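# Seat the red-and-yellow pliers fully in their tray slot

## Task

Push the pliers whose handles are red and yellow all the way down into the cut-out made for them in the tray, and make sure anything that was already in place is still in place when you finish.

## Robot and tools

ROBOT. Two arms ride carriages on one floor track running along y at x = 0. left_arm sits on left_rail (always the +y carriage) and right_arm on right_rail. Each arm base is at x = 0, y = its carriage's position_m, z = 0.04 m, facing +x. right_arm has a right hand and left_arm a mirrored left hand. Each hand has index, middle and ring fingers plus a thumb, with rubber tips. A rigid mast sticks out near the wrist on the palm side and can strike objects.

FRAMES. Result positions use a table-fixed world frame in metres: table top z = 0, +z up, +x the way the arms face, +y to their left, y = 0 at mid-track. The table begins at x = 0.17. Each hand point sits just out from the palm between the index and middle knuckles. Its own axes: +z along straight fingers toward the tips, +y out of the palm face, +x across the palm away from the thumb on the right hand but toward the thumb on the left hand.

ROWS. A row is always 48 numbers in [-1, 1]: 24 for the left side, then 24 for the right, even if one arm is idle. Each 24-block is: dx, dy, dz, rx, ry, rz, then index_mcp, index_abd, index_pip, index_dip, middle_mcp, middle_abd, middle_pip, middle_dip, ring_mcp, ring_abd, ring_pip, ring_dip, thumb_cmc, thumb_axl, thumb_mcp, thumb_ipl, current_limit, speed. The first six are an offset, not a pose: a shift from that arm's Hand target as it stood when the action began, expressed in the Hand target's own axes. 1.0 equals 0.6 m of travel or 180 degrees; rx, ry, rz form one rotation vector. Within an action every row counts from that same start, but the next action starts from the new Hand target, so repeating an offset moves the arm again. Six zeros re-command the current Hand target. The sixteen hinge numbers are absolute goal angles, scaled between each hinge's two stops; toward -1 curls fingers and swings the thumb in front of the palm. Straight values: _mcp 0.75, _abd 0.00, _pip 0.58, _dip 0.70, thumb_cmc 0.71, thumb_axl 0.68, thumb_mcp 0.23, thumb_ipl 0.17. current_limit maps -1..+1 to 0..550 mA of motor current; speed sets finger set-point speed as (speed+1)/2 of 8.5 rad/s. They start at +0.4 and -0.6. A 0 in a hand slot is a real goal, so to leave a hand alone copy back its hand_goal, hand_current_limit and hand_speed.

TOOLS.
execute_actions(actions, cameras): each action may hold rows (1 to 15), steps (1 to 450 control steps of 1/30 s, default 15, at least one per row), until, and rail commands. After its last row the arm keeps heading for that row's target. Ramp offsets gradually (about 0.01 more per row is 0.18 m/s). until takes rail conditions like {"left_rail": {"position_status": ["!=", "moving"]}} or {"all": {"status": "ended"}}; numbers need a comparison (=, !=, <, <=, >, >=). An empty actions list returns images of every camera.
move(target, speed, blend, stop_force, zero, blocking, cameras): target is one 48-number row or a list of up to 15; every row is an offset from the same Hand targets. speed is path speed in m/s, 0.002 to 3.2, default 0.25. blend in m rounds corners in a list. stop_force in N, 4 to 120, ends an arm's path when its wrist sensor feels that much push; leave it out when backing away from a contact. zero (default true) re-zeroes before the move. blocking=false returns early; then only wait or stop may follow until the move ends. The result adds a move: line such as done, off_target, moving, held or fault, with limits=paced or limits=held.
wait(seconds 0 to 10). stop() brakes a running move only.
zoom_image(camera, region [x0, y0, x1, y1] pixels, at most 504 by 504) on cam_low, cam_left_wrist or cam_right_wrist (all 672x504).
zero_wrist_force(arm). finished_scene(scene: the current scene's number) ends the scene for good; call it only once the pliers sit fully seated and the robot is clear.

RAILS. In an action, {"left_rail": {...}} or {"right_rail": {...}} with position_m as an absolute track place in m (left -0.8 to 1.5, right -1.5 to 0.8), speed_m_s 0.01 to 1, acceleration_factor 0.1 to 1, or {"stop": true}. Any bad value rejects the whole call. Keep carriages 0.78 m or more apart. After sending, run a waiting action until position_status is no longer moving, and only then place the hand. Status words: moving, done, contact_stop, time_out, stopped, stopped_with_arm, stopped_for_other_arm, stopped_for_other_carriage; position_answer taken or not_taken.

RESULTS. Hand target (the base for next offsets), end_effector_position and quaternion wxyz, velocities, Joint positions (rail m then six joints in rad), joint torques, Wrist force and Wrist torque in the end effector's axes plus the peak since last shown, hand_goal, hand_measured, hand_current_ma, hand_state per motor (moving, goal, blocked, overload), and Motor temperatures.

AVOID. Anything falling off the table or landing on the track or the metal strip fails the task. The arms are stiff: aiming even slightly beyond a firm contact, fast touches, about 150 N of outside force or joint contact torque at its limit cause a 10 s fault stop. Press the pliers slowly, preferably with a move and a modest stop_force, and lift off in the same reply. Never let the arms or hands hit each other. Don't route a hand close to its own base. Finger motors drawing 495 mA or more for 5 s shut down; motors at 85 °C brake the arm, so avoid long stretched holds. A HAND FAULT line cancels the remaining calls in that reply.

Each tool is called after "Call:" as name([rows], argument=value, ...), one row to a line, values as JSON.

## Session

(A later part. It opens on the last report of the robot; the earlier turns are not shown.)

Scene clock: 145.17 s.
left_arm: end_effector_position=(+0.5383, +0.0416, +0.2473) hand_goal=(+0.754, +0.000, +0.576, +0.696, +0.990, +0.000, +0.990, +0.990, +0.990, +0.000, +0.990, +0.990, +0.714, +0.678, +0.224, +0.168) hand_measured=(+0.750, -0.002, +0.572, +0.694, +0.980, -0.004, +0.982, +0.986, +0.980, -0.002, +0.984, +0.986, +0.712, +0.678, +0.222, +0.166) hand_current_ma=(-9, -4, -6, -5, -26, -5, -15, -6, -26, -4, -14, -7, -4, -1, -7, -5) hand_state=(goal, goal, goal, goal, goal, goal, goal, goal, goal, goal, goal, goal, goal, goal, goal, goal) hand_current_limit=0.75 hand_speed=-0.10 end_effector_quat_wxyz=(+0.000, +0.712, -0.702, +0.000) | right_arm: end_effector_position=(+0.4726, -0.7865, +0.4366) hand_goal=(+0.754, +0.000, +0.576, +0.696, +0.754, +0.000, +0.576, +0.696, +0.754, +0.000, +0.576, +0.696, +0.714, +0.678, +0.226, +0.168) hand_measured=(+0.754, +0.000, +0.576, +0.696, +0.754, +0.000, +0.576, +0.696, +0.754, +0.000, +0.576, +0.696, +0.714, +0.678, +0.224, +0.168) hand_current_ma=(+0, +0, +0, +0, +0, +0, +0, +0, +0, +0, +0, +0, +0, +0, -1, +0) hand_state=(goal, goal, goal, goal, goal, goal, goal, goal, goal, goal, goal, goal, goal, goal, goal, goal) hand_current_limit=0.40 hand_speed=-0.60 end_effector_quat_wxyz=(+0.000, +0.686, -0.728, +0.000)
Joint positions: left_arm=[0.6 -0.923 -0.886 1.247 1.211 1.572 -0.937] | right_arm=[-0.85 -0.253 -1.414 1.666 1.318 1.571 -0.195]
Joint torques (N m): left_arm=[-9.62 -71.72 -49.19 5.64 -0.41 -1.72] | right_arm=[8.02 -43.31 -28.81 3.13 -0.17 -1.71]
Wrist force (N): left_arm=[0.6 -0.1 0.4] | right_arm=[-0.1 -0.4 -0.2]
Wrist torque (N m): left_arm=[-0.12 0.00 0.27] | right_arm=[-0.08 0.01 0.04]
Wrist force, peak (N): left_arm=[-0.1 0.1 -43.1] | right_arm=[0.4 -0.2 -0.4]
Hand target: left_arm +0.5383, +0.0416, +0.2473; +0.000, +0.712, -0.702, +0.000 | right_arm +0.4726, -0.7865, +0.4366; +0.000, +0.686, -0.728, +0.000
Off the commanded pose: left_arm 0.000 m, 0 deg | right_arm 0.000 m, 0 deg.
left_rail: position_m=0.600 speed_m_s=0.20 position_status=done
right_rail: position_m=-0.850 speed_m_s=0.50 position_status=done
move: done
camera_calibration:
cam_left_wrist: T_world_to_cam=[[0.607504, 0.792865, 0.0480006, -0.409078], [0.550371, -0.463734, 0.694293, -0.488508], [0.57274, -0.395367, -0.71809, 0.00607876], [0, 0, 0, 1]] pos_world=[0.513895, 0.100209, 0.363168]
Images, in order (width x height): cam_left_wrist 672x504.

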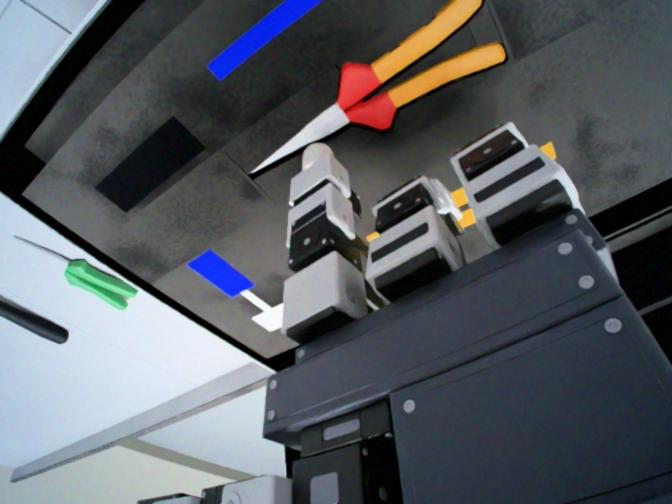

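Call:
move(target=[0.0145,0.0122,0.034,0,0,0,0.754,0,0.576,0.696,0.99,0,0.99,0.99,0.99,0,0.99,0.99,0.714,0.677,0.2247,0.1676,0.75,-0.1,0,0,0,0,0,0,0.754,0,0.576,0.696,0.754,0,0.576,0.696,0.754,0,0.576,0.696,0.714,0.678,0.226,0.168,0.4,-0.6], speed=0.04)

Call:
move(target=[0,0,0.03,0,0,0,0.754,0,0.576,0.696,0.99,0,0.99,0.99,0.99,0,0.99,0.99,0.714,0.677,0.2247,0.1676,0.75,-0.1,0,0,0,0,0,0,0.754,0,0.576,0.696,0.754,0,0.576,0.696,0.754,0,0.576,0.696,0.714,0.678,0.226,0.168,0.4,-0.6], speed=0.012, stop_force=30, zero=false)

Call:
move([
  [0,0,-0.05,0,0,0,0.754,0,0.576,0.696,0.99,0,0.99,0.99,0.99,0,0.99,0.99,0.714,0.677,0.2247,0.1676,0.75,-0.1,0,0,0,0,0,0,0.754,0,0.576,0.696,0.754,0,0.576,0.696,0.754,0,0.576,0.696,0.714,0.678,0.226,0.168,0.4,-0.6],
  [-0.088,-0.0197,-0.05,0,0,0.0522,0.754,0,0.576,0.696,0.754,0,0.576,0.696,0.754,0,0.576,0.696,0.714,0.677,0.2247,0.1676,0.75,-0.1,0,0,0,0,0,0,0.754,0,0.576,0.696,0.754,0,0.576,0.696,0.754,0,0.576,0.696,0.714,0.678,0.226,0.168,0.4,-0.6],
], speed=[0.06,0.12], cameras=["cam_left_wrist"])

Call:
zoom_image(camera="cam_left_wrist", region=[220, 0, 440, 200])

Scene clock: 146.60 s.
left_arm: end_effector_position=(+0.5311, +0.0328, +0.2270) hand_goal=(+0.754, +0.000, +0.576, +0.696, +0.990, +0.000, +0.990, +0.990, +0.990, +0.000, +0.990, +0.990, +0.714, +0.678, +0.224, +0.168) hand_measured=(+0.750, -0.004, +0.574, +0.694, +0.980, -0.004, +0.984, +0.986, +0.980, -0.002, +0.984, +0.986, +0.712, +0.678, +0.222, +0.166) hand_current_ma=(-6, -8, -5, -5, -26, -5, -15, -6, -26, -4, -13, -7, -4, -1, -7, -5) hand_state=(goal, goal, goal, goal, goal, goal, goal, goal, goal, goal, goal, goal, goal, goal, goal, goal) hand_current_limit=0.75 hand_speed=-0.10 end_effector_quat_wxyz=(+0.000, +0.712, -0.702, +0.000) | right_arm: end_effector_position=(+0.4726, -0.7865, +0.4366) hand_goal=(+0.754, +0.000, +0.576, +0.696, +0.754, +0.000, +0.576, +0.696, +0.754, +0.000, +0.576, +0.696, +0.714, +0.678, +0.226, +0.168) hand_measured=(+0.754, +0.000, +0.576, +0.696, +0.754, +0.000, +0.576, +0.696, +0.754, +0.000, +0.576, +0.696, +0.714, +0.678, +0.224, +0.168) hand_current_ma=(+0, +0, +0, +0, +0, +0, +0, +0, +0, +0, +0, +0, +0, +0, -1, +0) hand_state=(goal, goal, goal, goal, goal, goal, goal, goal, goal, goal, goal, goal, goal, goal, goal, goal) hand_current_limit=0.40 hand_speed=-0.60 end_effector_quat_wxyz=(+0.000, +0.686, -0.728, +0.000)
Joint positions: left_arm=[0.6 -0.936 -0.873 1.262 1.183 1.572 -0.951] | right_arm=[-0.85 -0.253 -1.414 1.666 1.318 1.571 -0.195]
Joint torques (N m): left_arm=[-8.46 -71.34 -22.69 1.22 1.86 -1.76] | right_arm=[9.64 -39.09 -30.22 2.67 0.36 -1.49]
Wrist force (N): left_arm=[-0.1 -0.2 -1.8] | right_arm=[-0.3 -0.2 -0.2]
Wrist torque (N m): left_arm=[0.06 0.04 0.20] | right_arm=[-0.04 0.03 0.03]
Wrist force, peak (N): left_arm=[0.2 -0.3 -1.9] | right_arm=[0.5 -0.3 -0.1]
Hand target: left_arm +0.5311, +0.0328, +0.2269; +0.000, +0.712, -0.702, +0.000 | right_arm +0.4726, -0.7865, +0.4366; +0.000, +0.686, -0.728, +0.000
Off the commanded pose: left_arm 0.000 m, 0 deg | right_arm 0.000 m, 0 deg.
left_rail: position_m=0.600 speed_m_s=0.20 position_status=done
right_rail: position_m=-0.850 speed_m_s=0.50 position_status=done
move: done

Scene clock: 148.50 s.
left_arm: end_effector_position=(+0.5311, +0.0327, +0.2188) hand_goal=(+0.754, +0.000, +0.576, +0.696, +0.990, +0.000, +0.990, +0.990, +0.990, +0.000, +0.990, +0.990, +0.714, +0.678, +0.224, +0.168) hand_measured=(+0.754, +0.000, +0.574, +0.690, +0.980, -0.004, +0.984, +0.986, +0.980, -0.002, +0.984, +0.986, +0.712, +0.678, +0.222, +0.166) hand_current_ma=(+0, -1, -5, -12, -26, -5, -15, -6, -26, -4, -13, -7, -4, -1, -7, -5) hand_state=(goal, goal, goal, goal, goal, goal, goal, goal, goal, goal, goal, goal, goal, goal, goal, goal) hand_current_limit=0.75 hand_speed=-0.10 end_effector_quat_wxyz=(+0.000, +0.712, -0.702, +0.000) | right_arm: end_effector_position=(+0.4726, -0.7865, +0.4366) hand_goal=(+0.754, +0.000, +0.576, +0.696, +0.754, +0.000, +0.576, +0.696, +0.754, +0.000, +0.576, +0.696, +0.714, +0.678, +0.226, +0.168) hand_measured=(+0.754, +0.000, +0.576, +0.696, +0.754, +0.000, +0.576, +0.696, +0.754, +0.000, +0.576, +0.696, +0.714, +0.678, +0.224, +0.168) hand_current_ma=(+0, +0, +0, +0, +0, +0, +0, +0, +0, +0, +0, +0, +0, +0, -1, +0) hand_state=(goal, goal, goal, goal, goal, goal, goal, goal, goal, goal, goal, goal, goal, goal, goal, goal) hand_current_limit=0.40 hand_speed=-0.60 end_effector_quat_wxyz=(+0.000, +0.686, -0.728, +0.000)
Joint positions: left_arm=[0.6 -0.936 -0.867 1.268 1.171 1.572 -0.951] | right_arm=[-0.85 -0.253 -1.414 1.666 1.318 1.571 -0.195]
Joint torques (N m): left_arm=[-5.37 -72.7 -34.69 3.68 0.72 -1.84] | right_arm=[9.19 -38.55 -29.63 3 0.06 -1.44]
Wrist force (N): left_arm=[0.6 -1.1 -28.9] | right_arm=[0.0 -0.3 -0.1]
Wrist torque (N m): left_arm=[2.12 0.75 0.24] | right_arm=[-0.07 -0.01 0.06]
Wrist force, peak (N): left_arm=[0.8 -1.4 -32.4] | right_arm=[0.2 0.1 -0.6]
Hand target: left_arm +0.5311, +0.0327, +0.2188; +0.000, +0.712, -0.702, +0.000 (not the last commanded pose) | right_arm +0.4726, -0.7865, +0.4366; +0.000, +0.686, -0.728, +0.000
Off the commanded pose: left_arm 0.010 m, 0 deg | right_arm 0.000 m, 0 deg.
left_rail: position_m=0.600 speed_m_s=0.20 position_status=done
right_rail: position_m=-0.850 speed_m_s=0.50 position_status=done
move: contact (left_arm)

Scene clock: 150.93 s.
left_arm: end_effector_position=(+0.5422, +0.0857, +0.2488) hand_goal=(+0.754, +0.000, +0.576, +0.696, +0.754, +0.000, +0.576, +0.696, +0.754, +0.000, +0.576, +0.696, +0.714, +0.678, +0.224, +0.168) hand_measured=(+0.756, +0.000, +0.576, +0.694, +0.754, -0.004, +0.578, +0.698, +0.754, -0.002, +0.578, +0.698, +0.712, +0.678, +0.222, +0.166) hand_current_ma=(+2, -1, +0, -4, +0, -5, +4, +4, +0, -4, +4, +5, -4, -1, -7, -5) hand_state=(goal, goal, goal, goal, goal, goal, goal, goal, goal, goal, goal, goal, goal, goal, goal, goal) hand_current_limit=0.75 hand_speed=-0.10 end_effector_quat_wxyz=(+0.000, -0.652, +0.758, +0.000) | right_arm: end_effector_position=(+0.4726, -0.7865, +0.4366) hand_goal=(+0.754, +0.000, +0.576, +0.696, +0.754, +0.000, +0.576, +0.696, +0.754, +0.000, +0.576, +0.696, +0.714, +0.678, +0.226, +0.168) hand_measured=(+0.754, +0.000, +0.576, +0.696, +0.754, +0.000, +0.576, +0.696, +0.754, +0.000, +0.576, +0.696, +0.714, +0.678, +0.224, +0.168) hand_current_ma=(+0, +0, +0, +0, +0, +0, +0, +0, +0, +0, +0, +0, +0, +0, -1, +0) hand_state=(goal, goal, goal, goal, goal, goal, goal, goal, goal, goal, goal, goal, goal, goal, goal, goal) hand_current_limit=0.40 hand_speed=-0.60 end_effector_quat_wxyz=(+0.000, +0.686, -0.728, +0.000)
Joint positions: left_arm=[0.6 -0.893 -0.91 1.285 1.197 1.572 -0.744] | right_arm=[-0.85 -0.253 -1.414 1.666 1.318 1.571 -0.195]
Joint torques (N m): left_arm=[11.29 -95.67 -24.06 2.28 2.08 2.57] | right_arm=[9.43 -37.62 -29.16 2.57 0.01 -1.1]
Wrist force (N): left_arm=[0.2 -0.1 0.5] | right_arm=[0.1 -0.1 -0.3]
Wrist torque (N m): left_arm=[-0.10 0.04 -0.04] | right_arm=[-0.03 -0.01 0.07]
Wrist force, peak (N): left_arm=[0.8 -1.4 -28.9] | right_arm=[0.2 -0.5 -0.4]
Hand target: left_arm +0.5422, +0.0857, +0.2488; +0.000, -0.652, +0.758, +0.000 | right_arm +0.4726, -0.7865, +0.4366; +0.000, +0.686, -0.728, +0.000
Off the commanded pose: left_arm 0.000 m, 0 deg | right_arm 0.000 m, 0 deg.
left_rail: position_m=0.600 speed_m_s=0.20 position_status=done
right_rail: position_m=-0.850 speed_m_s=0.50 position_status=done
move: done
camera_calibration:
cam_left_wrist: T_world_to_cam=[[0.728832, 0.683025, 0.0477581, -0.502756], [0.467256, -0.547151, 0.694476, -0.418971], [0.500476, -0.483841, -0.717929, 0.0690789], [0, 0, 0, 1]] pos_world=[0.527619, 0.147578, 0.36457]
Images, in order (width x height): cam_left_wrist 672x504.

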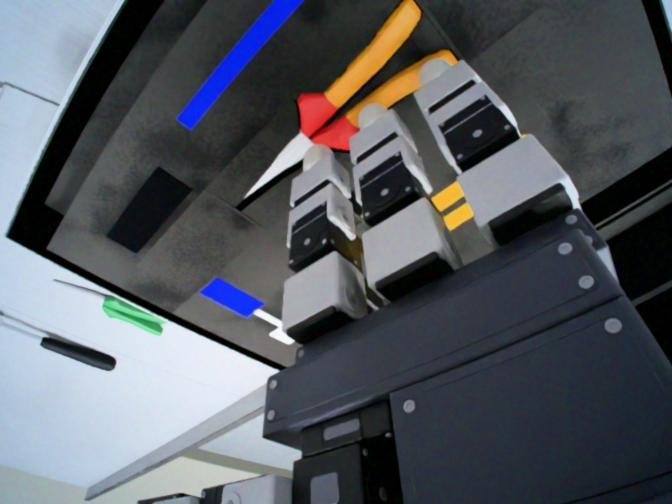

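Scaled by 2.291 from the camera's 672x504 image, which has a finer 960x720 frame.

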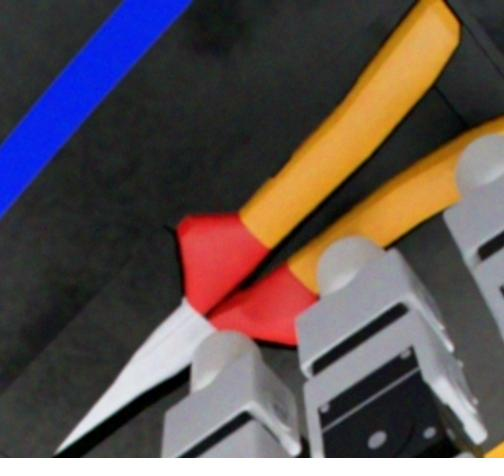

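Call:
move(target=[-0.0131,-0.0178,0.023,0,0,0,0.754,0,0.576,0.696,0.754,0,0.576,0.696,0.754,0,0.576,0.696,0.714,0.677,0.2247,0.1676,0.75,-0.1,0,0,0,0,0,0,0.754,0,0.576,0.696,0.754,0,0.576,0.696,0.754,0,0.576,0.696,0.714,0.678,0.226,0.168,0.4,-0.6], speed=0.04)

Call:
move(target=[0,0,0.03,0,0,0,0.754,0,0.576,0.696,0.754,0,0.576,0.696,0.754,0,0.576,0.696,0.714,0.677,0.2247,0.1676,0.75,-0.1,0,0,0,0,0,0,0.754,0,0.576,0.696,0.754,0,0.576,0.696,0.754,0,0.576,0.696,0.714,0.678,0.226,0.168,0.4,-0.6], speed=0.015, stop_force=50, zero=false)

Call:
move([
  [0,0,-0.04,0,0,0,0.754,0,0.576,0.696,0.754,0,0.576,0.696,0.754,0,0.576,0.696,0.714,0.677,0.2247,0.1676,0.75,-0.1,0,0,0,0,0,0,0.754,0,0.576,0.696,0.754,0,0.576,0.696,0.754,0,0.576,0.696,0.714,0.678,0.226,0.168,0.4,-0.6],
  [0,0.0333,-0.1,0,-0.1111,0,0.754,0,0.576,0.696,0.99,0,0.99,0.99,0.99,0,0.99,0.99,0.714,0.677,0.2247,0.1676,0.75,-0.1,0,0,0,0,0,0,0.754,0,0.576,0.696,0.754,0,0.576,0.696,0.754,0,0.576,0.696,0.714,0.678,0.226,0.168,0.4,-0.6],
], speed=[0.06,0.2], cameras=["cam_left_wrist"])

Call:
zoom_image(camera="cam_left_wrist", region=[60, 0, 300, 240])

Scene clock: 152.33 s.
left_arm: end_effector_position=(+0.5538, +0.0918, +0.2351) hand_goal=(+0.754, +0.000, +0.576, +0.696, +0.754, +0.000, +0.576, +0.696, +0.754, +0.000, +0.576, +0.696, +0.714, +0.678, +0.224, +0.168) hand_measured=(+0.756, +0.000, +0.576, +0.694, +0.754, -0.004, +0.578, +0.698, +0.750, +0.002, +0.576, +0.696, +0.712, +0.678, +0.222, +0.166) hand_current_ma=(+2, -1, +0, -4, +0, -5, +4, +4, -9, +3, -2, +1, -4, -1, -7, -5) hand_state=(goal, goal, goal, goal, goal, goal, goal, goal, goal, goal, goal, goal, goal, goal, goal, goal) hand_current_limit=0.75 hand_speed=-0.10 end_effector_quat_wxyz=(+0.000, -0.652, +0.758, +0.000) | right_arm: end_effector_position=(+0.4726, -0.7865, +0.4366) hand_goal=(+0.754, +0.000, +0.576, +0.696, +0.754, +0.000, +0.576, +0.696, +0.754, +0.000, +0.576, +0.696, +0.714, +0.678, +0.226, +0.168) hand_measured=(+0.754, +0.000, +0.576, +0.696, +0.754, +0.000, +0.576, +0.696, +0.754, +0.000, +0.576, +0.696, +0.714, +0.678, +0.224, +0.168) hand_current_ma=(+0, +0, +0, +0, +0, +0, +0, +0, +0, +0, +0, +0, +0, +0, -1, +0) hand_state=(goal, goal, goal, goal, goal, goal, goal, goal, goal, goal, goal, goal, goal, goal, goal, goal) hand_current_limit=0.40 hand_speed=-0.60 end_effector_quat_wxyz=(+0.000, +0.686, -0.728, +0.000)
Joint positions: left_arm=[0.6 -0.877 -0.893 1.281 1.183 1.572 -0.727] | right_arm=[-0.85 -0.253 -1.414 1.666 1.318 1.571 -0.195]
Joint torques (N m): left_arm=[10.95 -70.79 -47.19 1.37 -0.51 2.45] | right_arm=[6.88 -41.34 -28.7 2.69 -0.09 -1.27]
Wrist force (N): left_arm=[0.4 -0.3 -1.2] | right_arm=[0.0 -0.1 -0.3]
Wrist torque (N m): left_arm=[-0.06 -0.05 -0.02] | right_arm=[-0.04 0.00 0.06]
Wrist force, peak (N): left_arm=[0.4 -0.3 -1.2] | right_arm=[0.2 -0.3 -0.4]
Hand target: left_arm +0.5539, +0.0919, +0.2350; +0.000, -0.652, +0.758, +0.000 | right_arm +0.4726, -0.7865, +0.4366; +0.000, +0.686, -0.728, +0.000
Off the commanded pose: left_arm 0.000 m, 0 deg | right_arm 0.000 m, 0 deg.
left_rail: position_m=0.600 speed_m_s=0.20 position_status=done
right_rail: position_m=-0.850 speed_m_s=0.50 position_status=done
move: done

Scene clock: 154.13 s.
left_arm: end_effector_position=(+0.5539, +0.0918, +0.2260) hand_goal=(+0.754, +0.000, +0.576, +0.696, +0.754, +0.000, +0.576, +0.696, +0.754, +0.000, +0.576, +0.696, +0.714, +0.678, +0.224, +0.168) hand_measured=(+0.758, -0.004, +0.576, +0.694, +0.754, -0.004, +0.578, +0.698, +0.752, -0.002, +0.574, +0.694, +0.712, +0.678, +0.222, +0.166) hand_current_ma=(+7, -7, +1, -2, +0, -6, +4, +2, -6, -4, -2, -5, -4, -1, -7, -5) hand_state=(goal, goal, goal, goal, goal, goal, goal, goal, goal, goal, goal, goal, goal, goal, goal, goal) hand_current_limit=0.75 hand_speed=-0.10 end_effector_quat_wxyz=(+0.000, -0.652, +0.758, +0.000) | right_arm: end_effector_position=(+0.4726, -0.7865, +0.4366) hand_goal=(+0.754, +0.000, +0.576, +0.696, +0.754, +0.000, +0.576, +0.696, +0.754, +0.000, +0.576, +0.696, +0.714, +0.678, +0.226, +0.168) hand_measured=(+0.754, +0.000, +0.576, +0.696, +0.754, +0.000, +0.576, +0.696, +0.754, +0.000, +0.576, +0.696, +0.714, +0.678, +0.224, +0.168) hand_current_ma=(+0, +0, +0, +0, +0, +0, +0, +0, +0, +0, +0, +0, +0, +0, -1, +0) hand_state=(goal, goal, goal, goal, goal, goal, goal, goal, goal, goal, goal, goal, goal, goal, goal, goal) hand_current_limit=0.40 hand_speed=-0.60 end_effector_quat_wxyz=(+0.000, +0.686, -0.728, +0.000)
Joint positions: left_arm=[0.6 -0.876 -0.887 1.288 1.17 1.572 -0.727] | right_arm=[-0.85 -0.253 -1.414 1.666 1.318 1.571 -0.195]
Joint torques (N m): left_arm=[8.42 -57.2 -26.44 0.38 -1.1 2.12] | right_arm=[10.23 -36.8 -29.97 2.77 0.06 -1.17]
Wrist force (N): left_arm=[-0.1 -1.6 -48.8] | right_arm=[-0.1 -0.4 -0.2]
Wrist torque (N m): left_arm=[3.68 -0.64 -0.03] | right_arm=[-0.07 0.02 0.05]
Wrist force, peak (N): left_arm=[0.3 -1.8 -54.4] | right_arm=[0.1 -0.2 -0.5]
Hand target: left_arm +0.5539, +0.0918, +0.2260; +0.000, -0.652, +0.758, +0.000 (not the last commanded pose) | right_arm +0.4726, -0.7865, +0.4366; +0.000, +0.686, -0.728, +0.000
Off the commanded pose: left_arm 0.009 m, 0 deg | right_arm 0.000 m, 0 deg.
left_rail: position_m=0.600 speed_m_s=0.20 position_status=done
right_rail: position_m=-0.850 speed_m_s=0.50 position_status=done
move: contact (left_arm)

Scene clock: 156.77 s.
left_arm: end_effector_position=(+0.5342, +0.0948, +0.2860) hand_goal=(+0.754, +0.000, +0.576, +0.696, +0.990, +0.000, +0.990, +0.990, +0.990, +0.000, +0.990, +0.990, +0.714, +0.678, +0.224, +0.168) hand_measured=(+0.756, -0.002, +0.576, +0.694, +0.980, -0.002, +0.984, +0.986, +0.980, -0.002, +0.984, +0.986, +0.712, +0.678, +0.222, +0.166) hand_current_ma=(+2, -2, +1, -2, -24, -2, -14, -6, -24, -2, -13, -7, -4, -1, -7, -5) hand_state=(goal, goal, goal, goal, goal, goal, goal, goal, goal, goal, goal, goal, goal, goal, goal, goal) hand_current_limit=0.75 hand_speed=-0.10 end_effector_quat_wxyz=(+0.131, -0.642, +0.746, +0.114) | right_arm: end_effector_position=(+0.4726, -0.7865, +0.4366) hand_goal=(+0.754, +0.000, +0.576, +0.696, +0.754, +0.000, +0.576, +0.696, +0.754, +0.000, +0.576, +0.696, +0.714, +0.678, +0.226, +0.168) hand_measured=(+0.754, +0.000, +0.576, +0.696, +0.754, +0.000, +0.576, +0.696, +0.754, +0.000, +0.576, +0.696, +0.714, +0.678, +0.224, +0.168) hand_current_ma=(+0, +0, +0, +0, +0, +0, +0, +0, +0, +0, +0, +0, +0, +0, -1, +0) hand_state=(goal, goal, goal, goal, goal, goal, goal, goal, goal, goal, goal, goal, goal, goal, goal, goal) hand_current_limit=0.40 hand_speed=-0.60 end_effector_quat_wxyz=(+0.000, +0.686, -0.728, +0.000)
Joint positions: left_arm=[0.6 -0.97 -0.86 1.2 1.492 1.336 -0.851] | right_arm=[-0.85 -0.253 -1.414 1.666 1.318 1.571 -0.195]
Joint torques (N m): left_arm=[-7.51 -74.33 -47.82 6.25 -2.17 -1.95] | right_arm=[6.72 -36.69 -29.78 2.52 0.23 -1.53]
Wrist force (N): left_arm=[0.4 -0.1 0.5] | right_arm=[0.2 -0.1 -0.2]
Wrist torque (N m): left_arm=[-0.15 0.04 0.16] | right_arm=[-0.03 -0.03 0.08]
Wrist force, peak (N): left_arm=[0.3 -1.8 -48.7] | right_arm=[-0.1 -0.5 -0.2]
Hand target: left_arm +0.5342, +0.0948, +0.2860; +0.131, -0.642, +0.746, +0.114 | right_arm +0.4726, -0.7865, +0.4366; +0.000, +0.686, -0.728, +0.000
Off the commanded pose: left_arm 0.000 m, 0 deg | right_arm 0.000 m, 0 deg.
left_rail: position_m=0.600 speed_m_s=0.20 position_status=done
right_rail: position_m=-0.850 speed_m_s=0.50 position_status=done
move: done
camera_calibration:
cam_left_wrist: T_world_to_cam=[[0.719542, 0.619939, 0.312945, -0.569943], [0.435874, -0.753986, 0.491446, -0.341671], [0.540623, -0.217212, -0.81274, 0.0846111], [0, 0, 0, 1]] pos_world=[0.513281, 0.114094, 0.41504]
Images, in order (width x height): cam_left_wrist 672x504.

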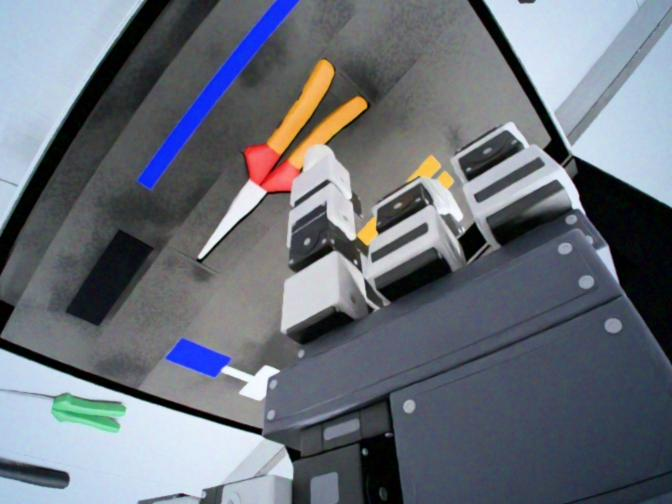

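Scaled by 2.100 from the camera's 672x504 image, which has a finer 960x720 frame.

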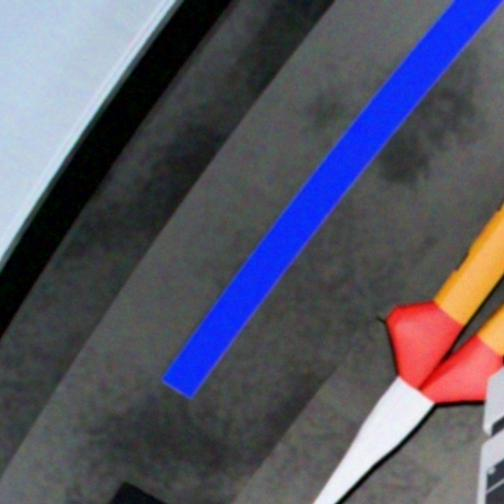

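Call:
zoom_image(camera="cam_left_wrist", region=[190, 50, 380, 270])

Scaled by 2.291 from the camera's 672x504 image, which has a finer 960x720 frame.

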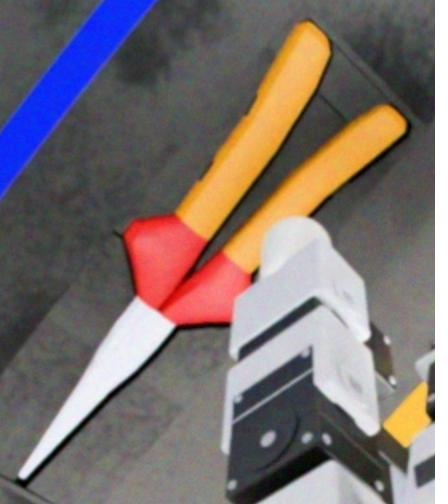

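Call:
finished_scene(scene=2)

The scene is finished: the task was done.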